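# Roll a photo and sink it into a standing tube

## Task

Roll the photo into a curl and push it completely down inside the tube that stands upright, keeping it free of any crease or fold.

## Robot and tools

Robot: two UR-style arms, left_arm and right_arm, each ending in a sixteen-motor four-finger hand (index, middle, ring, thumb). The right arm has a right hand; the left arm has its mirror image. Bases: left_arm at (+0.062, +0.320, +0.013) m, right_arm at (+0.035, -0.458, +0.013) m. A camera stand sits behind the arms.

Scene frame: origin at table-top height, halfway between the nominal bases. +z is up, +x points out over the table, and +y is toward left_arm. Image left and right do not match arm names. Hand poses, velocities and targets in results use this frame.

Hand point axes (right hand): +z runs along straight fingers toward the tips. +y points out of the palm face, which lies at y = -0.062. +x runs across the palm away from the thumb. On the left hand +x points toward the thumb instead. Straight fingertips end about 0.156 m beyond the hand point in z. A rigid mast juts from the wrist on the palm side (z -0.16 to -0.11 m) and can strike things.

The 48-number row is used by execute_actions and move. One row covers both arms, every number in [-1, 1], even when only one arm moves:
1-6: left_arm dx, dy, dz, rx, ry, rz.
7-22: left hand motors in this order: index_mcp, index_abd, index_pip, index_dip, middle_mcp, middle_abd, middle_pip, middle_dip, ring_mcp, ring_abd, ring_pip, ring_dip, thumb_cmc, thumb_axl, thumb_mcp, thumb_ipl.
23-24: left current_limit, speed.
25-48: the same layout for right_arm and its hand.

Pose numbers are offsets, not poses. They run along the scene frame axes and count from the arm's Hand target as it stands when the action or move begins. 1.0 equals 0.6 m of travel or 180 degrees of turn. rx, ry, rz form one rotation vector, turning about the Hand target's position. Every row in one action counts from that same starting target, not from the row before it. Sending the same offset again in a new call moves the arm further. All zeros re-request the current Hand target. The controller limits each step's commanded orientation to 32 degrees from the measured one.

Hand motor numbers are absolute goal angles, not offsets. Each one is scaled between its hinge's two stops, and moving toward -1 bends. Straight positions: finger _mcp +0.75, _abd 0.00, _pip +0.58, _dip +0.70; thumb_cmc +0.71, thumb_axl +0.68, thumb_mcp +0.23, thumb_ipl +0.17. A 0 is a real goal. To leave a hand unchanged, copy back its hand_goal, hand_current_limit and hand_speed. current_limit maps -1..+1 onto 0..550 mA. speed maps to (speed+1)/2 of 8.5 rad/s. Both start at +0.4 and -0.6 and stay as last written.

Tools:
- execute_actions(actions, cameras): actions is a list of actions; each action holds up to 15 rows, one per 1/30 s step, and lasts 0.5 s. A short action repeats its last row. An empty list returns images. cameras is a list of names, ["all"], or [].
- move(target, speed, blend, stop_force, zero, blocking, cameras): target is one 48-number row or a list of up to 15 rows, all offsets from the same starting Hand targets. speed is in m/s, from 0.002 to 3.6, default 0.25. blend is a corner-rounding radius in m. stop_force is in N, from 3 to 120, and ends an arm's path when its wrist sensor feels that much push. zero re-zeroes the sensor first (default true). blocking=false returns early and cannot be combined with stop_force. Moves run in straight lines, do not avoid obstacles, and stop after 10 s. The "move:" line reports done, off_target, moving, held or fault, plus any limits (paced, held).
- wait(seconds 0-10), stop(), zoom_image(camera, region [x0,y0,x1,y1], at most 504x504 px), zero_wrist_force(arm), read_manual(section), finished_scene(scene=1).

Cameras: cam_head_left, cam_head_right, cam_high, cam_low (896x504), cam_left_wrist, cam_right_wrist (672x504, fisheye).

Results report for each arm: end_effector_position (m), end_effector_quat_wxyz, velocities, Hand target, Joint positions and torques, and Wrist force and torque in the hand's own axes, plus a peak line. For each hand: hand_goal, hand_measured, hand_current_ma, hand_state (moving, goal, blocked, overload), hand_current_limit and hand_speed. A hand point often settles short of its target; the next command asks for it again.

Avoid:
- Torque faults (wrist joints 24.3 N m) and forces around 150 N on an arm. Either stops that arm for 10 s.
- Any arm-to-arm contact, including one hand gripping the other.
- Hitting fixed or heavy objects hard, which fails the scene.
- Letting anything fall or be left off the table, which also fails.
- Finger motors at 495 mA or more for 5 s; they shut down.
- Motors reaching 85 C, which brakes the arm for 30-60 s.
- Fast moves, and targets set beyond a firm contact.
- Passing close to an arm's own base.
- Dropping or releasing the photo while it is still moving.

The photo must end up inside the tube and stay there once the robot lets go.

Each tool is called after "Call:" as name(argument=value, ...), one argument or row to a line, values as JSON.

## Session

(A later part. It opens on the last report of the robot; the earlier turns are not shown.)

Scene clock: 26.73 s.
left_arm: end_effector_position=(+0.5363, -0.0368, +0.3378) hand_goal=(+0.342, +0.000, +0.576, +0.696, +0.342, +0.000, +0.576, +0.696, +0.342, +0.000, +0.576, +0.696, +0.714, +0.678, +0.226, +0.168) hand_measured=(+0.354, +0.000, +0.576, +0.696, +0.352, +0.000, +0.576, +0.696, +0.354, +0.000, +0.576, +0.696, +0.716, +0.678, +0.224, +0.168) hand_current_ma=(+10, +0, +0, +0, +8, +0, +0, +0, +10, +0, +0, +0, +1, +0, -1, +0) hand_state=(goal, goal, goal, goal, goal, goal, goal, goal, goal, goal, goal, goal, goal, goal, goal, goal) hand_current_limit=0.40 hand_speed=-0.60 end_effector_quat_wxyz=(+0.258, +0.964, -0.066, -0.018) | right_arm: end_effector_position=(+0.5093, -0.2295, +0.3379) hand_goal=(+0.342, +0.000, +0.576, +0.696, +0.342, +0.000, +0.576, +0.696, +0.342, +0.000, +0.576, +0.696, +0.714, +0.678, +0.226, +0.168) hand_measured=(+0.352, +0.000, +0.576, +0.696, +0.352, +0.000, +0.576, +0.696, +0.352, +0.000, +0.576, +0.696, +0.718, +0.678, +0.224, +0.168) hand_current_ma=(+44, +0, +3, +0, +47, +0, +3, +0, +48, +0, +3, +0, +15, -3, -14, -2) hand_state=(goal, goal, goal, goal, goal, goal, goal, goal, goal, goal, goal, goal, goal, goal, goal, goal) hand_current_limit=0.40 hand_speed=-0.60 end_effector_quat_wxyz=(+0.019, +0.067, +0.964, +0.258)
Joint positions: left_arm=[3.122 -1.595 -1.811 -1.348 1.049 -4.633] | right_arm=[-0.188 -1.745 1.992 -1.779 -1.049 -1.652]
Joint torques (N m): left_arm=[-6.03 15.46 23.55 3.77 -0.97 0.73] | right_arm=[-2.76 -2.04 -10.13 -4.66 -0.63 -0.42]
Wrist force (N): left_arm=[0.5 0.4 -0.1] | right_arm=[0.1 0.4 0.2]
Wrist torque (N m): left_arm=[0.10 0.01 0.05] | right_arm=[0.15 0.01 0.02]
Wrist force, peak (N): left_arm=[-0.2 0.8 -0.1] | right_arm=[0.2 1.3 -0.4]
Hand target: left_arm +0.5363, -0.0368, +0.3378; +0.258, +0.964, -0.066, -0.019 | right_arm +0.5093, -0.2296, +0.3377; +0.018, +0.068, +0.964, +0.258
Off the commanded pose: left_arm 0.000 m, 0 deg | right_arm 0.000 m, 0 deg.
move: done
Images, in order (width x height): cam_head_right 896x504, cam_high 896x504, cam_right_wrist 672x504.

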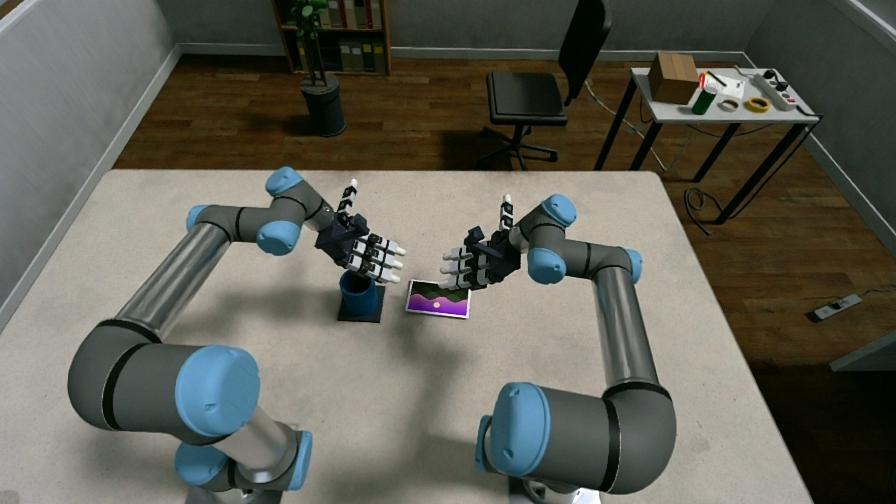

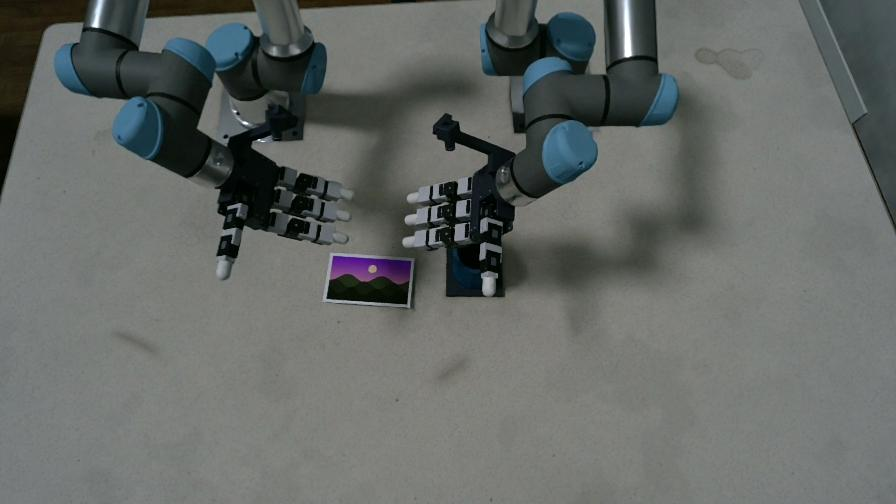

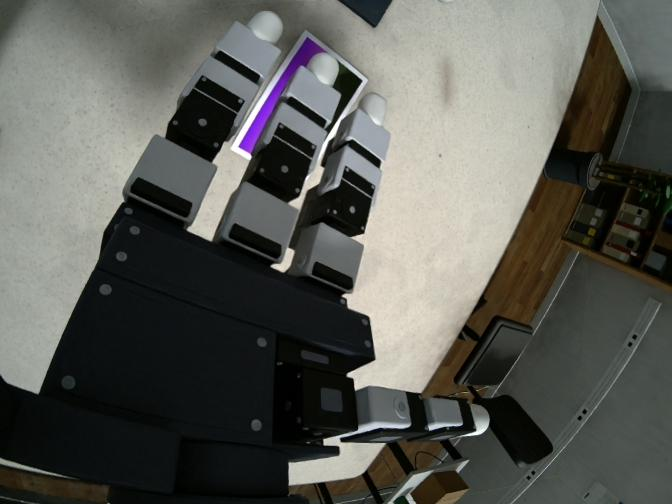

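Call:
move(
  target=[-0.069, 0.308, -0.0247, -0.0695, -0.495, 0.0, 0.3425, 0.0, 0.576, 0.696, 0.3425, 0.0, 0.576, 0.696, 0.3425, 0.0, 0.576, 0.696, 0.714, 0.678, 0.226, 0.168, 0.4, -0.6, -0.0577, 0.3905, -0.0247, -0.0695, -0.495, 0.0, 0.3425, 0.0, 0.576, 0.696, 0.3425, 0.0, 0.576, 0.696, 0.3425, 0.0, 0.576, 0.696, 0.714, 0.678, 0.226, 0.168, 0.4, -0.6],
  speed=0.15,
  cameras=["all"],
)

Scene clock: 32.60 s.
left_arm: end_effector_position=(+0.4950, +0.1480, +0.3230) hand_goal=(+0.342, +0.000, +0.576, +0.696, +0.342, +0.000, +0.576, +0.696, +0.342, +0.000, +0.576, +0.696, +0.714, +0.678, +0.226, +0.168) hand_measured=(+0.344, -0.002, +0.576, +0.696, +0.344, -0.002, +0.576, +0.696, +0.344, -0.002, +0.576, +0.696, +0.716, +0.678, +0.224, +0.168) hand_current_ma=(+1, +0, +0, +0, +1, +0, +0, +0, +1, +0, +0, +0, +1, +0, -1, +0) hand_state=(goal, goal, goal, goal, goal, goal, goal, goal, goal, goal, goal, goal, goal, goal, goal, goal) hand_current_limit=0.40 hand_speed=-0.60 end_effector_quat_wxyz=(+0.231, +0.669, -0.229, +0.668) | right_arm: end_effector_position=(+0.4747, +0.0048, +0.3229) hand_goal=(+0.342, +0.000, +0.576, +0.696, +0.342, +0.000, +0.576, +0.696, +0.342, +0.000, +0.576, +0.696, +0.714, +0.678, +0.226, +0.168) hand_measured=(+0.344, -0.002, +0.576, +0.696, +0.344, -0.002, +0.576, +0.696, +0.344, -0.002, +0.576, +0.696, +0.718, +0.678, +0.224, +0.168) hand_current_ma=(+9, -6, +3, +0, +10, -5, +3, +0, +10, -6, +3, +0, +14, -3, -13, -2) hand_state=(goal, goal, goal, goal, goal, goal, goal, goal, goal, goal, goal, goal, goal, goal, goal, goal) hand_current_limit=0.40 hand_speed=-0.60 end_effector_quat_wxyz=(+0.694, -0.135, +0.694, +0.135)
Joint positions: left_arm=[3.761 -1.936 -2.454 1.247 0.338 -4.712] | right_arm=[0.535 -1.087 2.199 -4.254 -1.7 -1.57]
Joint torques (N m): left_arm=[-12.87 27.59 0.95 1.84 0.17 -0.8] | right_arm=[-8.83 -34.68 2.24 -2.9 1.48 -0.22]
Wrist force (N): left_arm=[-0.5 1.8 -1.5] | right_arm=[0.3 -1.0 2.1]
Wrist torque (N m): left_arm=[0.49 0.31 -0.08] | right_arm=[-0.31 0.24 -0.10]
Wrist force, peak (N): left_arm=[-0.5 2.1 -1.2] | right_arm=[0.4 -1.1 2.3]
Hand target: left_arm +0.4949, +0.1480, +0.3230; +0.231, +0.669, -0.229, +0.668 | right_arm +0.4747, +0.0047, +0.3229; +0.694, -0.135, +0.694, +0.135
Off the commanded pose: left_arm 0.000 m, 0 deg | right_arm 0.000 m, 0 deg.
move: done

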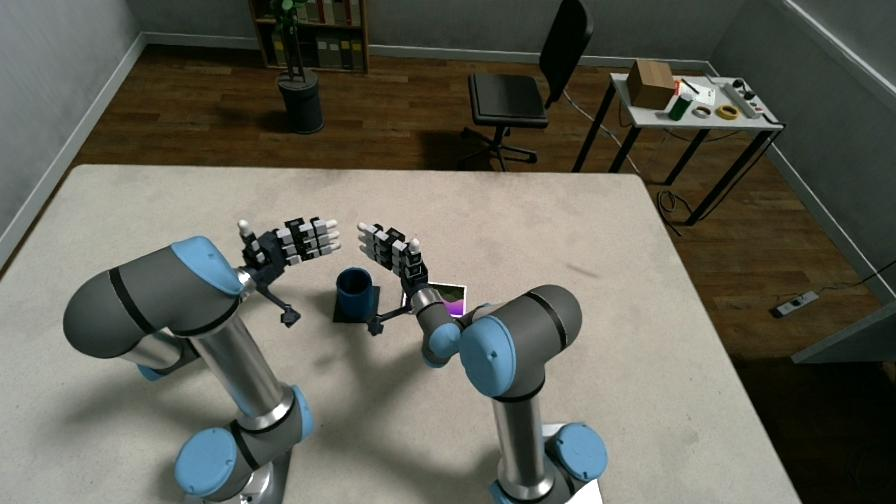

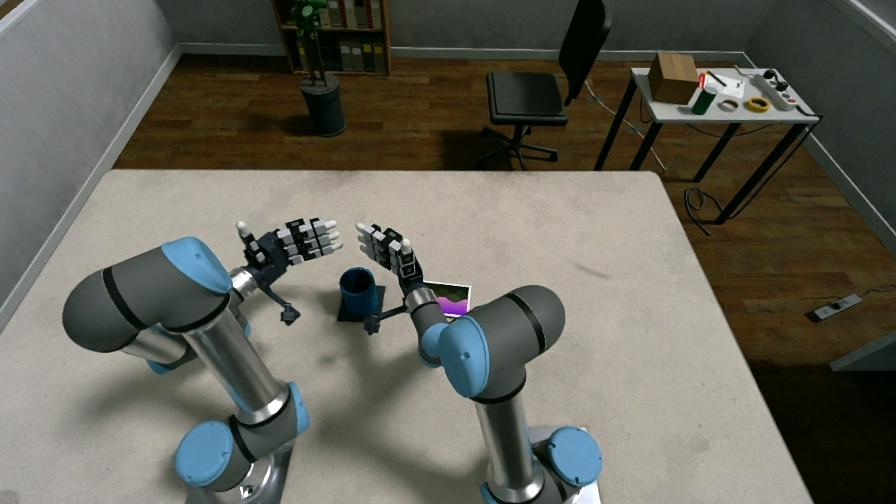

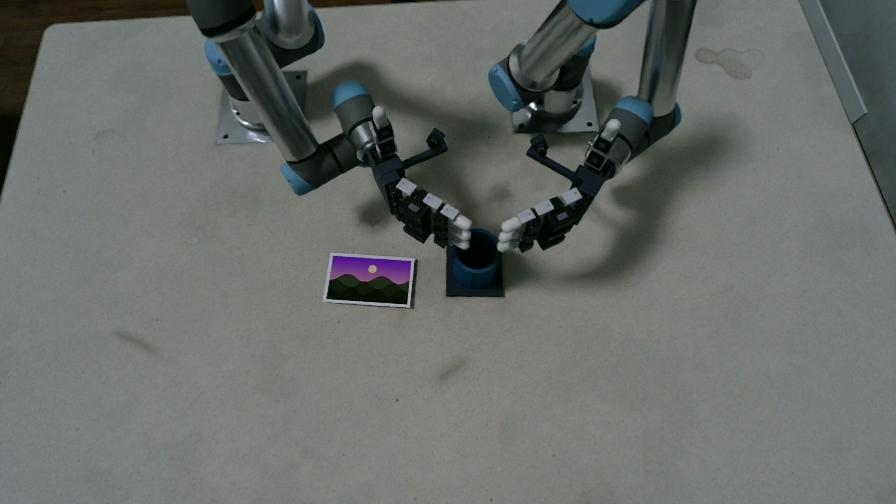

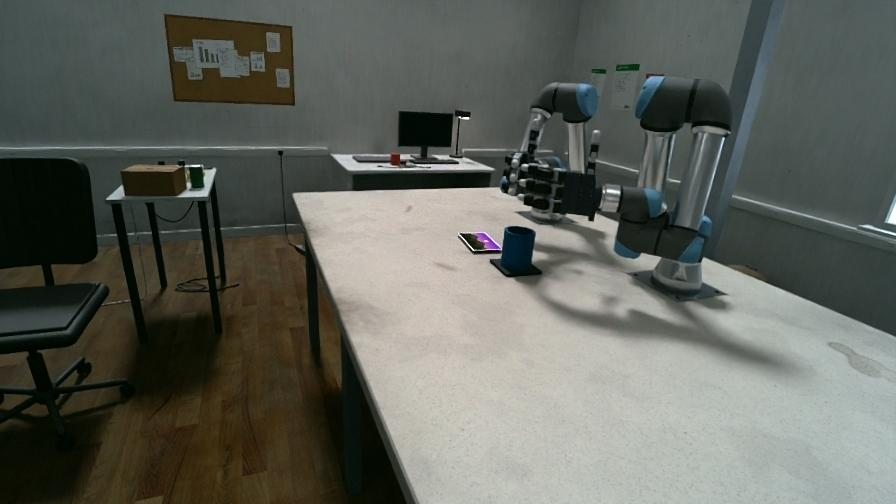

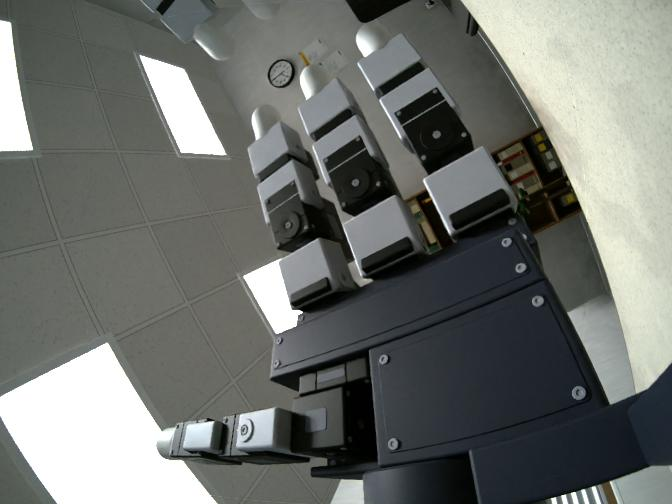

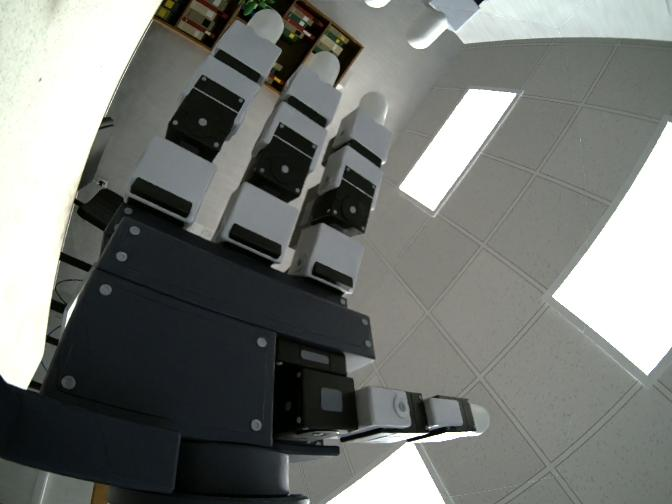

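Call:
move(
  target=[0.069, -0.308, 0.0247, 0.0695, 0.495, 0.0, 0.3425, 0.0, 0.576, 0.696, 0.3425, 0.0, 0.576, 0.696, 0.3425, 0.0, 0.576, 0.696, 0.714, 0.678, 0.95, 0.95, 0.4, -0.6, 0.0577, -0.3905, 0.0247, 0.0695, 0.495, 0.0, 0.3425, 0.0, 0.576, 0.696, 0.3425, 0.0, 0.576, 0.696, 0.3425, 0.0, 0.576, 0.696, 0.714, 0.678, 0.95, 0.95, 0.4, -0.6],
  speed=0.2,
)

Call:
move(
  target=[0.0, 0.0, 0.0, 0.03475, 0.2475, 0.0, 0.3425, 0.0, 0.576, 0.696, 0.3425, 0.0, 0.576, 0.696, 0.3425, 0.0, 0.576, 0.696, 0.714, 0.678, 0.95, 0.95, 0.4, -0.6, 0.0, 0.0, 0.0, 0.03475, 0.2475, 0.0, 0.3425, 0.0, 0.576, 0.696, 0.3425, 0.0, 0.576, 0.696, 0.3425, 0.0, 0.576, 0.696, 0.714, 0.678, 0.95, 0.95, 0.4, -0.6],
  speed=0.2,
  cameras=["cam_high", "cam_low", "cam_right_wrist"],
)

Scene clock: 38.27 s.
left_arm: end_effector_position=(+0.5363, -0.0369, +0.3378) hand_goal=(+0.342, +0.000, +0.576, +0.696, +0.342, +0.000, +0.576, +0.696, +0.342, +0.000, +0.576, +0.696, +0.714, +0.678, +0.950, +0.950) hand_measured=(+0.348, -0.002, +0.576, +0.696, +0.348, -0.002, +0.576, +0.696, +0.348, -0.002, +0.576, +0.696, +0.716, +0.678, +0.952, +0.950) hand_current_ma=(+3, +0, +0, +0, +3, +0, +0, +0, +3, +0, +0, +0, +1, +0, +0, +0) hand_state=(goal, goal, goal, goal, goal, goal, goal, goal, goal, goal, goal, goal, goal, goal, goal, goal) hand_current_limit=0.40 hand_speed=-0.60 end_effector_quat_wxyz=(+0.258, +0.964, -0.066, -0.018) | right_arm: end_effector_position=(+0.5094, -0.2296, +0.3377) hand_goal=(+0.342, +0.000, +0.576, +0.696, +0.342, +0.000, +0.576, +0.696, +0.342, +0.000, +0.576, +0.696, +0.714, +0.678, +0.950, +0.950) hand_measured=(+0.348, -0.002, +0.576, +0.696, +0.348, -0.002, +0.576, +0.696, +0.348, -0.002, +0.576, +0.696, +0.718, +0.678, +0.952, +0.948) hand_current_ma=(+23, -6, +3, +0, +25, -5, +3, +0, +25, -6, +3, +0, +13, -3, +9, -5) hand_state=(goal, goal, goal, goal, goal, goal, goal, goal, goal, goal, goal, goal, goal, goal, goal, goal) hand_current_limit=0.40 hand_speed=-0.60 end_effector_quat_wxyz=(+0.019, +0.068, +0.964, +0.258)
Joint positions: left_arm=[3.122 -1.595 -1.811 -1.348 1.049 -4.633] | right_arm=[-0.189 -1.745 1.993 -1.779 -1.049 -1.652]
Joint torques (N m): left_arm=[9.88 26.26 26.17 0.16 -2.47 0.09] | right_arm=[12.08 -26.83 -14.02 -0.05 2.78 0.87]
Wrist force (N): left_arm=[0.6 0.2 -0.1] | right_arm=[0.1 0.3 -0.1]
Wrist torque (N m): left_arm=[0.07 0.02 -0.05] | right_arm=[0.13 0.01 -0.10]
Wrist force, peak (N): left_arm=[-0.5 2.0 -1.5] | right_arm=[0.4 -0.9 2.3]
Hand target: left_arm +0.5363, -0.0368, +0.3378; +0.258, +0.964, -0.066, -0.019 | right_arm +0.5093, -0.2296, +0.3377; +0.018, +0.068, +0.964, +0.258
Off the commanded pose: left_arm 0.000 m, 0 deg | right_arm 0.000 m, 0 deg.
move: done

Scene clock: 40.73 s.
left_arm: end_effector_position=(+0.5363, -0.0368, +0.3378) hand_goal=(+0.342, +0.000, +0.576, +0.696, +0.342, +0.000, +0.576, +0.696, +0.342, +0.000, +0.576, +0.696, +0.714, +0.678, +0.950, +0.950) hand_measured=(+0.348, +0.000, +0.576, +0.696, +0.348, +0.000, +0.576, +0.696, +0.348, +0.000, +0.576, +0.696, +0.716, +0.678, +0.950, +0.950) hand_current_ma=(+4, +0, +0, +0, +3, +0, +0, +0, +4, +0, +0, +0, +1, +0, +0, +0) hand_state=(goal, goal, goal, goal, goal, goal, goal, goal, goal, goal, goal, goal, goal, goal, goal, goal) hand_current_limit=0.40 hand_speed=-0.60 end_effector_quat_wxyz=(+0.212, +0.897, +0.037, -0.386) | right_arm: end_effector_position=(+0.5094, -0.2296, +0.3377) hand_goal=(+0.342, +0.000, +0.576, +0.696, +0.342, +0.000, +0.576, +0.696, +0.342, +0.000, +0.576, +0.696, +0.714, +0.678, +0.950, +0.950) hand_measured=(+0.348, +0.000, +0.576, +0.696, +0.348, +0.000, +0.576, +0.696, +0.348, +0.000, +0.576, +0.696, +0.718, +0.678, +0.948, +0.948) hand_current_ma=(+24, +0, +3, +0, +25, +0, +3, +0, +25, +0, +3, +0, +13, -3, -6, -5) hand_state=(goal, goal, goal, goal, goal, goal, goal, goal, goal, goal, goal, goal, goal, goal, goal, goal) hand_current_limit=0.40 hand_speed=-0.60 end_effector_quat_wxyz=(-0.351, +0.161, +0.884, +0.264)
Joint positions: left_arm=[3.108 -1.926 -1.311 -2.282 1.088 -4.669] | right_arm=[-0.172 -1.409 1.559 -0.916 -1.087 -1.614]
Joint torques (N m): left_arm=[-8.79 38.31 21.76 -1.04 -0.87 1.55] | right_arm=[8.18 -34.9 -8.51 1.24 0.82 -1.98]
Wrist force (N): left_arm=[0.3 -0.2 0.3] | right_arm=[0.3 0.2 -0.5]
Wrist torque (N m): left_arm=[0.05 0.01 0.07] | right_arm=[0.16 -0.12 -0.04]
Wrist force, peak (N): left_arm=[0.8 0.1 -0.4] | right_arm=[0.5 0.6 -0.8]
Hand target: left_arm +0.5363, -0.0368, +0.3378; +0.212, +0.897, +0.038, -0.386 | right_arm +0.5093, -0.2296, +0.3377; -0.352, +0.161, +0.884, +0.264
Off the commanded pose: left_arm 0.000 m, 0 deg | right_arm 0.000 m, 0 deg.
move: done
Images, in order (width x height): cam_high 896x504, cam_low 896x504, cam_right_wrist 672x504.

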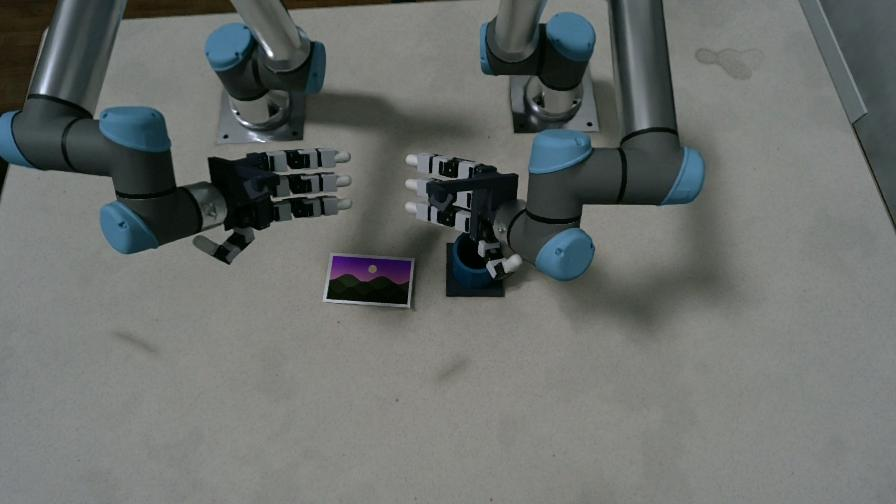

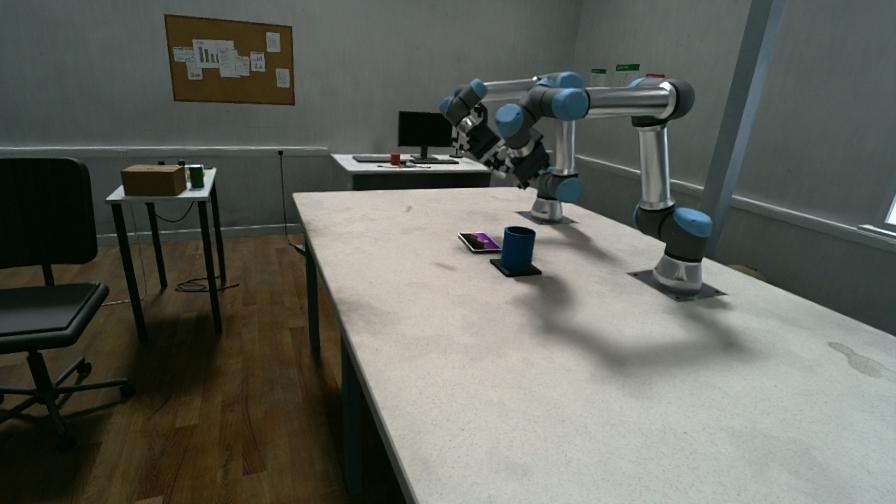

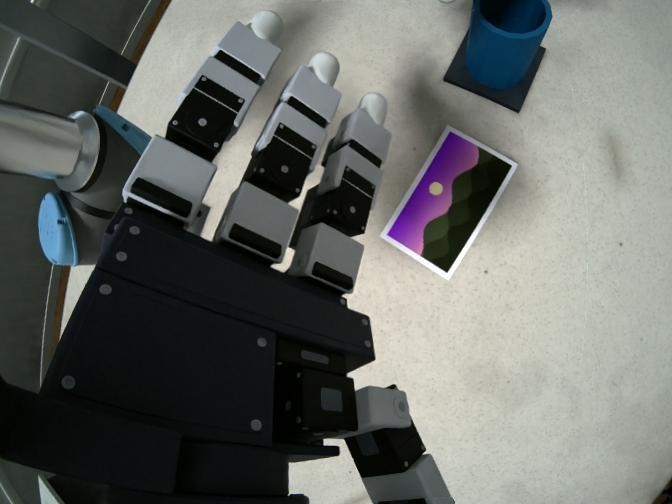

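Call:
move(
  target=[0.105, 0.2837, -0.1013, 0.03475, 0.2475, 0.0, 0.3425, 0.0, 0.576, 0.696, 0.3425, 0.0, 0.576, 0.696, 0.3425, 0.0, 0.576, 0.696, 0.714, 0.678, 0.95, 0.95, 0.4, -0.6, 0.1163, 0.366, -0.1012, 0.03475, 0.2475, 0.0, 0.3425, 0.0, 0.576, 0.696, 0.3425, 0.0, 0.576, 0.696, 0.3425, 0.0, 0.576, 0.696, 0.714, 0.678, 0.95, 0.95, 0.4, -0.6],
  speed=0.15,
  cameras=["all"],
)

Scene clock: 43.97 s.
left_arm: end_effector_position=(+0.5993, +0.1335, +0.2770) hand_goal=(+0.342, +0.000, +0.576, +0.696, +0.342, +0.000, +0.576, +0.696, +0.342, +0.000, +0.576, +0.696, +0.714, +0.678, +0.950, +0.950) hand_measured=(+0.344, +0.002, +0.576, +0.696, +0.344, +0.002, +0.576, +0.696, +0.344, +0.002, +0.576, +0.696, +0.716, +0.678, +0.948, +0.950) hand_current_ma=(+1, +0, +0, +0, +1, +0, +0, +0, +1, +0, +0, +0, +1, +0, -1, +0) hand_state=(goal, goal, goal, goal, goal, goal, goal, goal, goal, goal, goal, goal, goal, goal, goal, goal) hand_current_limit=0.40 hand_speed=-0.60 end_effector_quat_wxyz=(+0.134, +0.694, +0.136, -0.694) | right_arm: end_effector_position=(+0.5790, -0.0099, +0.2770) hand_goal=(+0.342, +0.000, +0.576, +0.696, +0.342, +0.000, +0.576, +0.696, +0.342, +0.000, +0.576, +0.696, +0.714, +0.678, +0.950, +0.950) hand_measured=(+0.344, +0.002, +0.576, +0.696, +0.344, +0.002, +0.576, +0.696, +0.344, +0.002, +0.576, +0.696, +0.716, +0.678, +0.948, +0.948) hand_current_ma=(+9, +6, +3, +0, +9, +5, +3, +0, +9, +6, +3, +0, +10, -3, -11, -5) hand_state=(goal, goal, goal, goal, goal, goal, goal, goal, goal, goal, goal, goal, goal, goal, goal, goal) hand_current_limit=0.40 hand_speed=-0.60 end_effector_quat_wxyz=(+0.668, -0.230, -0.669, -0.230)
Joint positions: left_arm=[3.348 -2.418 -0.871 -2.994 1.344 -4.714] | right_arm=[0.177 -0.739 0.898 -0.162 -0.753 -1.569]
Joint torques (N m): left_arm=[-13.44 51.98 15.97 -2.59 -2.11 1.15] | right_arm=[-9.94 -50.18 -15.04 2.26 -0.41 1.42]
Wrist force (N): left_arm=[0.0 0.0 0.3] | right_arm=[0.9 -0.3 -0.7]
Wrist torque (N m): left_arm=[0.11 0.03 0.01] | right_arm=[0.04 -0.19 0.03]
Wrist force, peak (N): left_arm=[0.3 0.5 1.0] | right_arm=[1.3 -0.3 -1.0]
Hand target: left_arm +0.5993, +0.1334, +0.2770; +0.134, +0.694, +0.136, -0.694 | right_arm +0.5791, -0.0100, +0.2770; +0.668, -0.230, -0.669, -0.230
Off the commanded pose: left_arm 0.000 m, 0 deg | right_arm 0.000 m, 0 deg.
move: done

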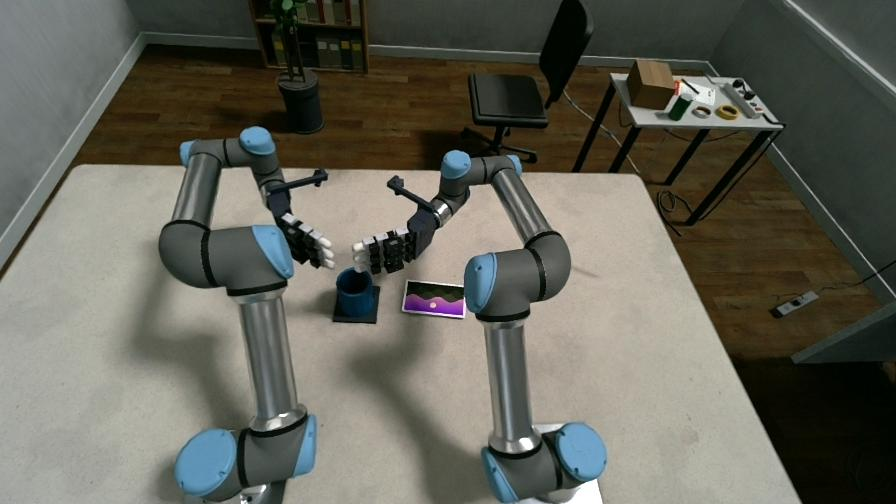

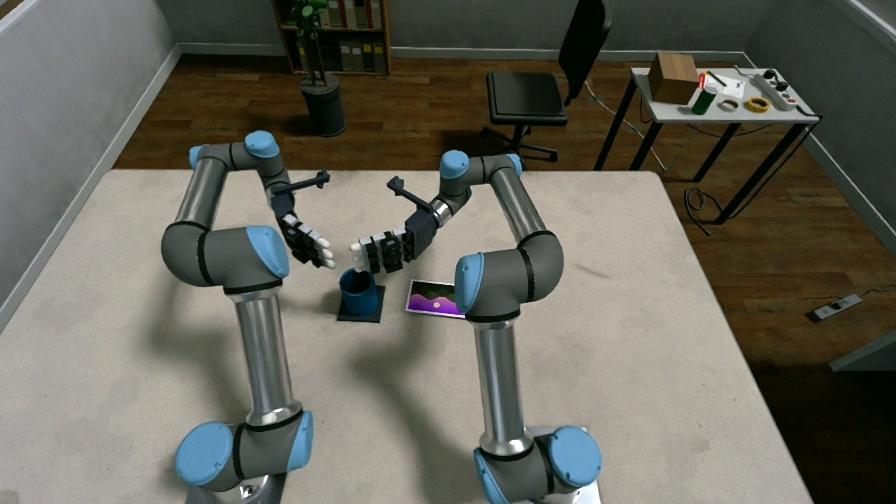

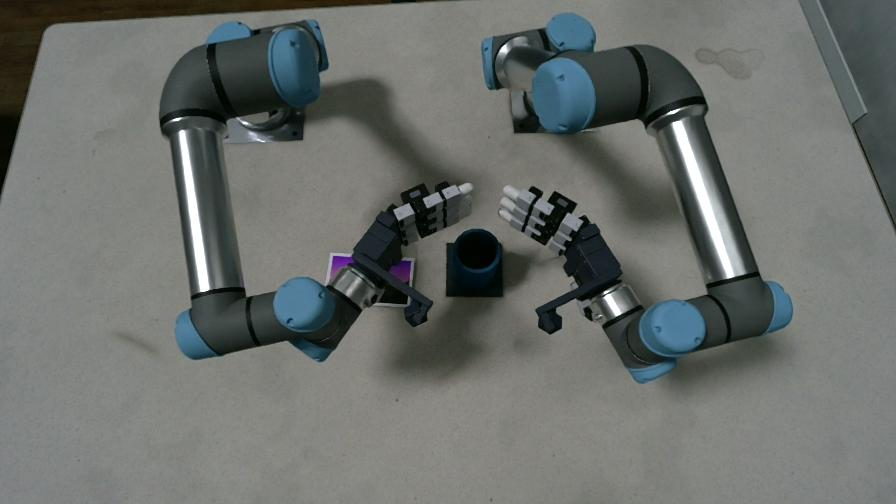

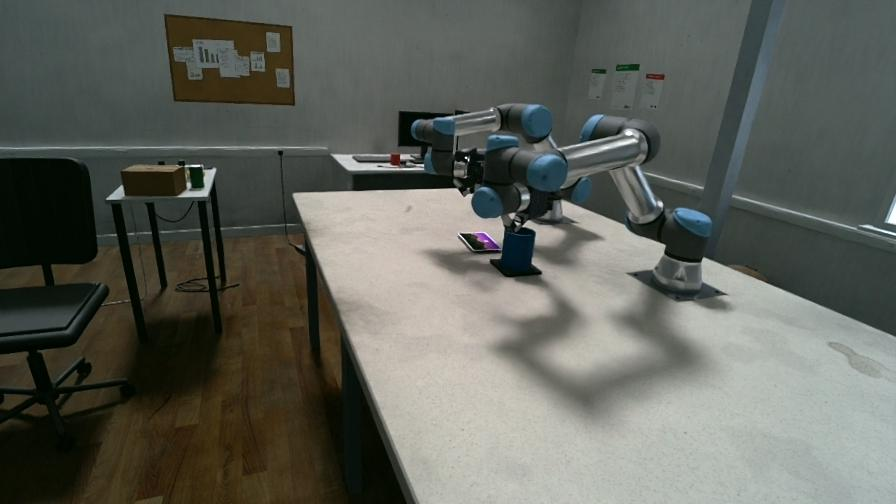

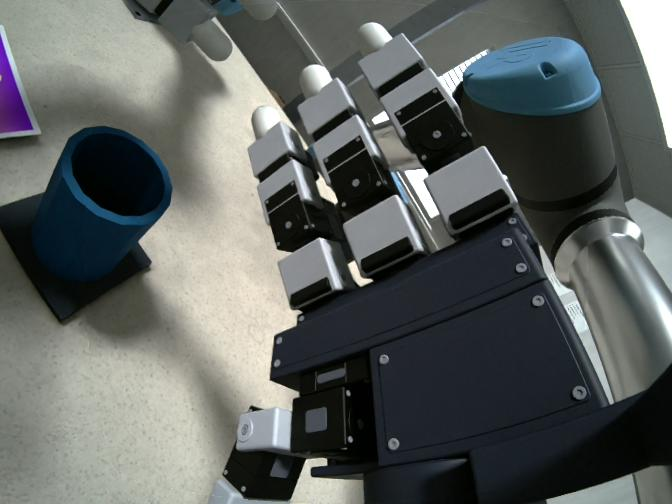

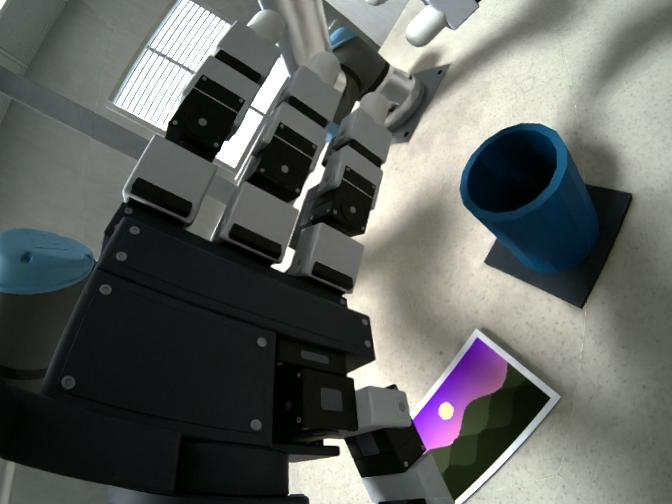

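Call:
move(
  target=[-0.105, -0.2837, 0.1013, -0.03475, -0.2475, 0.0, 0.3425, 0.0, 0.576, 0.696, 0.3425, 0.0, 0.576, 0.696, 0.3425, 0.0, 0.576, 0.696, 0.714, 0.678, 0.95, 0.95, 0.4, -0.6, -0.1163, -0.366, 0.1012, -0.03475, -0.2475, 0.0, 0.3425, 0.0, 0.576, 0.696, 0.3425, 0.0, 0.576, 0.696, 0.3425, 0.0, 0.576, 0.696, 0.714, 0.678, 0.95, 0.95, 0.4, -0.6],
  speed=0.2,
)

Call:
move(
  target=[0.0, 0.0, 0.0, -0.03475, -0.2475, 0.0, 0.754, 0.0, 0.576, 0.696, 0.754, 0.0, 0.576, 0.696, 0.754, 0.0, 0.576, 0.696, 0.714, 0.678, 0.95, 0.95, 0.4, -0.6, 0.0, -0.1, 0.0, -0.03475, -0.2475, 0.0, 0.548, 0.0, 0.576, 0.696, 0.548, 0.0, 0.576, 0.696, 0.548, 0.0, 0.576, 0.696, 0.714, 0.678, 0.95, 0.95, 0.4, -0.6],
  speed=0.2,
)

Scene clock: 48.23 s.
left_arm: end_effector_position=(+0.5363, -0.0369, +0.3378) hand_goal=(+0.342, +0.000, +0.576, +0.696, +0.342, +0.000, +0.576, +0.696, +0.342, +0.000, +0.576, +0.696, +0.714, +0.678, +0.950, +0.950) hand_measured=(+0.346, +0.002, +0.576, +0.696, +0.344, +0.002, +0.576, +0.696, +0.346, +0.002, +0.576, +0.696, +0.716, +0.678, +0.948, +0.950) hand_current_ma=(+1, +0, +0, +0, +1, +0, +0, +0, +1, +0, +0, +0, +1, +0, -1, +0) hand_state=(goal, goal, goal, goal, goal, goal, goal, goal, goal, goal, goal, goal, goal, goal, goal, goal) hand_current_limit=0.40 hand_speed=-0.60 end_effector_quat_wxyz=(+0.212, +0.897, +0.038, -0.386) | right_arm: end_effector_position=(+0.5093, -0.2296, +0.3377) hand_goal=(+0.342, +0.000, +0.576, +0.696, +0.342, +0.000, +0.576, +0.696, +0.342, +0.000, +0.576, +0.696, +0.714, +0.678, +0.950, +0.950) hand_measured=(+0.346, +0.002, +0.576, +0.696, +0.346, +0.002, +0.576, +0.696, +0.346, +0.002, +0.576, +0.696, +0.716, +0.678, +0.948, +0.948) hand_current_ma=(+14, +6, +3, +0, +15, +5, +3, +0, +16, +6, +3, +0, +10, -3, -11, -5) hand_state=(goal, goal, goal, goal, goal, goal, goal, goal, goal, goal, goal, goal, goal, goal, goal, goal) hand_current_limit=0.40 hand_speed=-0.60 end_effector_quat_wxyz=(-0.352, +0.161, +0.884, +0.264)
Joint positions: left_arm=[3.108 -1.926 -1.311 -2.283 1.088 -4.669] | right_arm=[-0.173 -1.409 1.559 -0.916 -1.087 -1.614]
Joint torques (N m): left_arm=[8.73 39.48 22.94 1.97 1.25 1.54] | right_arm=[4.25 -27.86 -36.33 0.17 1.08 -0.01]
Wrist force (N): left_arm=[0.6 -0.2 0.2] | right_arm=[0.4 0.4 -0.5]
Wrist torque (N m): left_arm=[0.07 -0.03 0.04] | right_arm=[0.16 -0.14 -0.05]
Wrist force, peak (N): left_arm=[0.2 0.7 0.9] | right_arm=[0.8 -0.6 -1.3]
Hand target: left_arm +0.5363, -0.0368, +0.3378; +0.212, +0.897, +0.038, -0.386 | right_arm +0.5093, -0.2296, +0.3377; -0.352, +0.161, +0.884, +0.264
Off the commanded pose: left_arm 0.000 m, 0 deg | right_arm 0.000 m, 0 deg.
move: done

Scene clock: 50.70 s.
left_arm: end_effector_position=(+0.5363, -0.0368, +0.3379) hand_goal=(+0.754, +0.000, +0.576, +0.696, +0.754, +0.000, +0.576, +0.696, +0.754, +0.000, +0.576, +0.696, +0.714, +0.678, +0.950, +0.950) hand_measured=(+0.756, +0.002, +0.576, +0.696, +0.756, +0.002, +0.576, +0.696, +0.756, +0.002, +0.576, +0.696, +0.716, +0.678, +0.948, +0.950) hand_current_ma=(+0, +0, +0, +0, +0, +0, +0, +0, +0, +0, +0, +0, +1, +0, -1, +0) hand_state=(goal, goal, goal, goal, goal, goal, goal, goal, goal, goal, goal, goal, goal, goal, goal, goal) hand_current_limit=0.40 hand_speed=-0.60 end_effector_quat_wxyz=(+0.258, +0.964, -0.066, -0.019) | right_arm: end_effector_position=(+0.5093, -0.2896, +0.3377) hand_goal=(+0.548, +0.000, +0.576, +0.696, +0.548, +0.000, +0.576, +0.696, +0.548, +0.000, +0.576, +0.696, +0.714, +0.678, +0.950, +0.950) hand_measured=(+0.552, +0.002, +0.576, +0.696, +0.552, +0.002, +0.576, +0.696, +0.552, +0.002, +0.576, +0.696, +0.716, +0.678, +0.948, +0.948) hand_current_ma=(+15, +6, +3, +0, +16, +5, +3, +0, +17, +6, +3, +0, +10, -3, -11, -5) hand_state=(goal, goal, goal, goal, goal, goal, goal, goal, goal, goal, goal, goal, goal, goal, goal, goal) hand_current_limit=0.40 hand_speed=-0.60 end_effector_quat_wxyz=(+0.018, +0.068, +0.964, +0.258)
Joint positions: left_arm=[3.122 -1.595 -1.811 -1.348 1.049 -4.633] | right_arm=[-0.331 -1.754 1.979 -1.675 -1.06 -1.815]
Joint torques (N m): left_arm=[2.43 15.96 20.79 4.44 0.24 -1.02] | right_arm=[10.62 -0.95 -35.16 -3.61 -0.77 0.57]
Wrist force (N): left_arm=[0.6 0.0 -0.3] | right_arm=[0.1 0.4 0.2]
Wrist torque (N m): left_arm=[-0.01 0.02 0.04] | right_arm=[0.10 0.00 -0.09]
Wrist force, peak (N): left_arm=[0.9 0.1 -0.1] | right_arm=[0.5 0.7 -0.8]
Hand target: left_arm +0.5363, -0.0368, +0.3378; +0.258, +0.964, -0.066, -0.019 | right_arm +0.5093, -0.2896, +0.3377; +0.018, +0.068, +0.964, +0.258
Off the commanded pose: left_arm 0.000 m, 0 deg | right_arm 0.000 m, 0 deg.
move: done

Call:
move(
  target=[0.055, -0.158, -0.043, 0.165, -0.0232, 0.0, 0.754, 0.0, 0.576, 0.696, 0.754, 0.0, 0.576, 0.696, 0.754, 0.0, 0.576, 0.696, 0.714, 0.678, 0.95, 0.95, 0.4, -0.6, 0.0443, -0.1237, -0.3025, 0.0825, -0.0116, 0.0, 0.548, 0.0, 0.576, 0.696, 0.548, 0.0, 0.576, 0.696, 0.548, 0.0, 0.576, 0.696, 0.714, 0.678, 0.95, 0.95, 0.4, -0.6],
  speed=0.2,
  cameras=["all"],
)

Scene clock: 52.73 s.
left_arm: end_effector_position=(+0.5693, -0.1317, +0.3120) hand_goal=(+0.754, +0.000, +0.576, +0.696, +0.754, +0.000, +0.576, +0.696, +0.754, +0.000, +0.576, +0.696, +0.714, +0.678, +0.950, +0.950) hand_measured=(+0.756, +0.002, +0.576, +0.696, +0.754, +0.002, +0.576, +0.696, +0.756, +0.002, +0.576, +0.696, +0.716, +0.678, +0.948, +0.950) hand_current_ma=(+0, +0, +0, +0, +0, +0, +0, +0, +0, +0, +0, +0, +1, +0, -1, +0) hand_state=(goal, goal, goal, goal, goal, goal, goal, goal, goal, goal, goal, goal, goal, goal, goal, goal) hand_current_limit=0.40 hand_speed=-0.60 end_effector_quat_wxyz=(+0.000, +0.998, -0.069, +0.000) | right_arm: end_effector_position=(+0.5359, -0.3638, +0.1563) hand_goal=(+0.548, +0.000, +0.576, +0.696, +0.548, +0.000, +0.576, +0.696, +0.548, +0.000, +0.576, +0.696, +0.714, +0.678, +0.950, +0.950) hand_measured=(+0.554, +0.002, +0.576, +0.696, +0.554, +0.002, +0.576, +0.696, +0.554, +0.002, +0.576, +0.696, +0.716, +0.676, +0.948, +0.948) hand_current_ma=(+26, +6, +3, +0, +28, +5, +3, +0, +29, +6, +3, +0, +10, -5, -11, -5) hand_state=(goal, goal, goal, goal, goal, goal, goal, goal, goal, goal, goal, goal, goal, goal, goal, goal) hand_current_limit=0.40 hand_speed=-0.60 end_effector_quat_wxyz=(+0.027, +0.065, +0.922, +0.381)
Joint positions: left_arm=[2.777 -1.837 -1.418 -1.458 1.57 -4.989] | right_arm=[-0.537 -1.352 2.201 -2.035 -0.869 -2.132]
Joint torques (N m): left_arm=[1.78 34.05 27.47 2.96 0.95 -0.33] | right_arm=[9.53 -14.55 -30.34 -0.57 -0.4 -1.04]
Wrist force (N): left_arm=[-0.6 0.3 0.0] | right_arm=[0.2 0.4 0.5]
Wrist torque (N m): left_arm=[0.03 0.05 -0.05] | right_arm=[0.11 -0.01 -0.11]
Wrist force, peak (N): left_arm=[0.1 1.1 -0.5] | right_arm=[0.2 1.7 -1.2]
Hand target: left_arm +0.5693, -0.1316, +0.3120; +0.000, +0.998, -0.069, +0.000 | right_arm +0.5359, -0.3638, +0.1562; +0.027, +0.065, +0.922, +0.381
Off the commanded pose: left_arm 0.000 m, 0 deg | right_arm 0.000 m, 0 deg.
move: done

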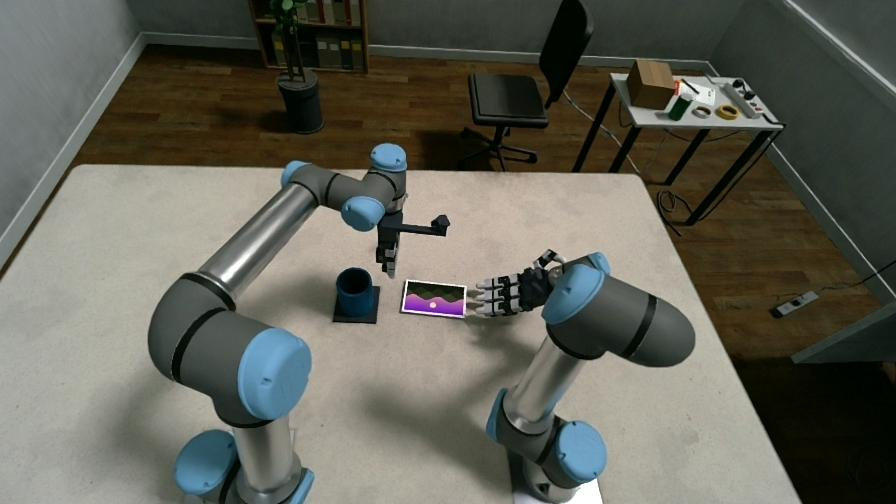

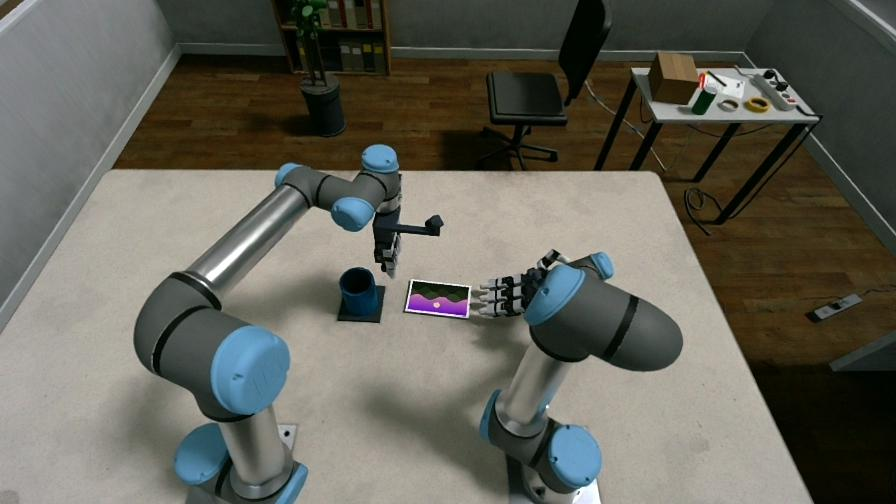

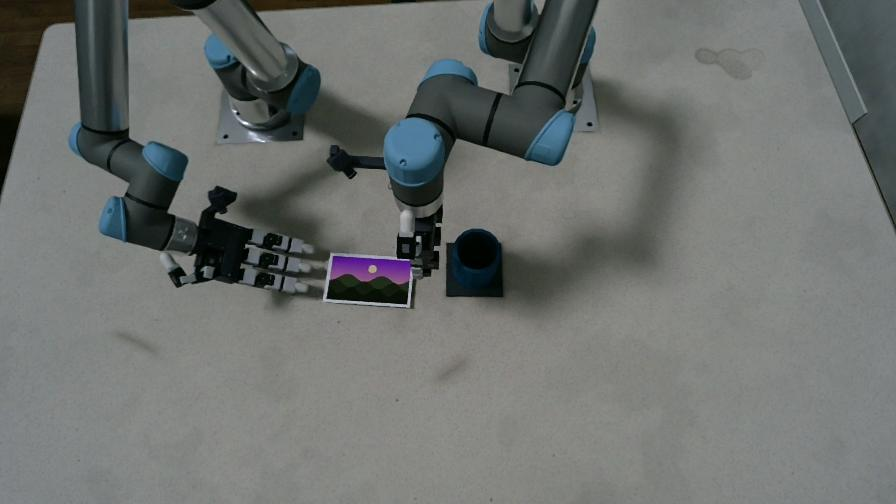

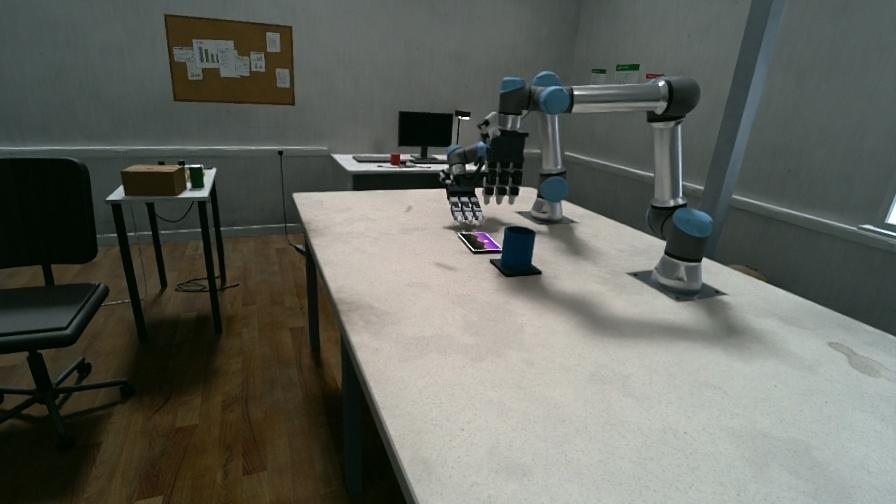

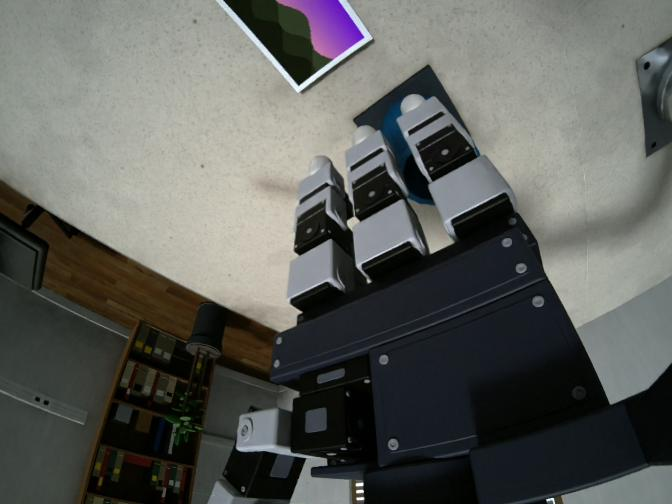

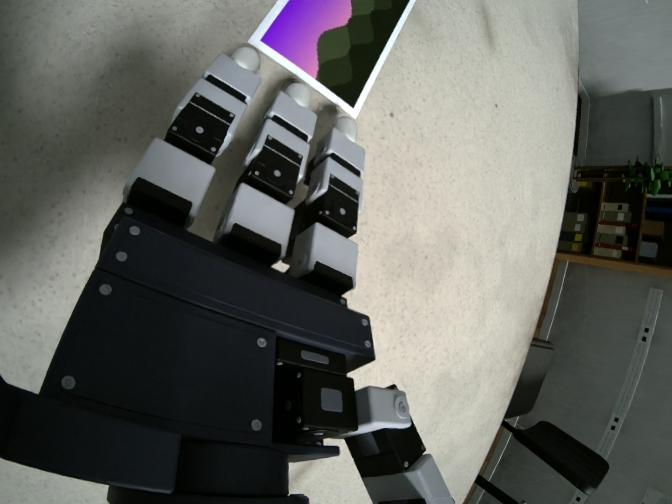

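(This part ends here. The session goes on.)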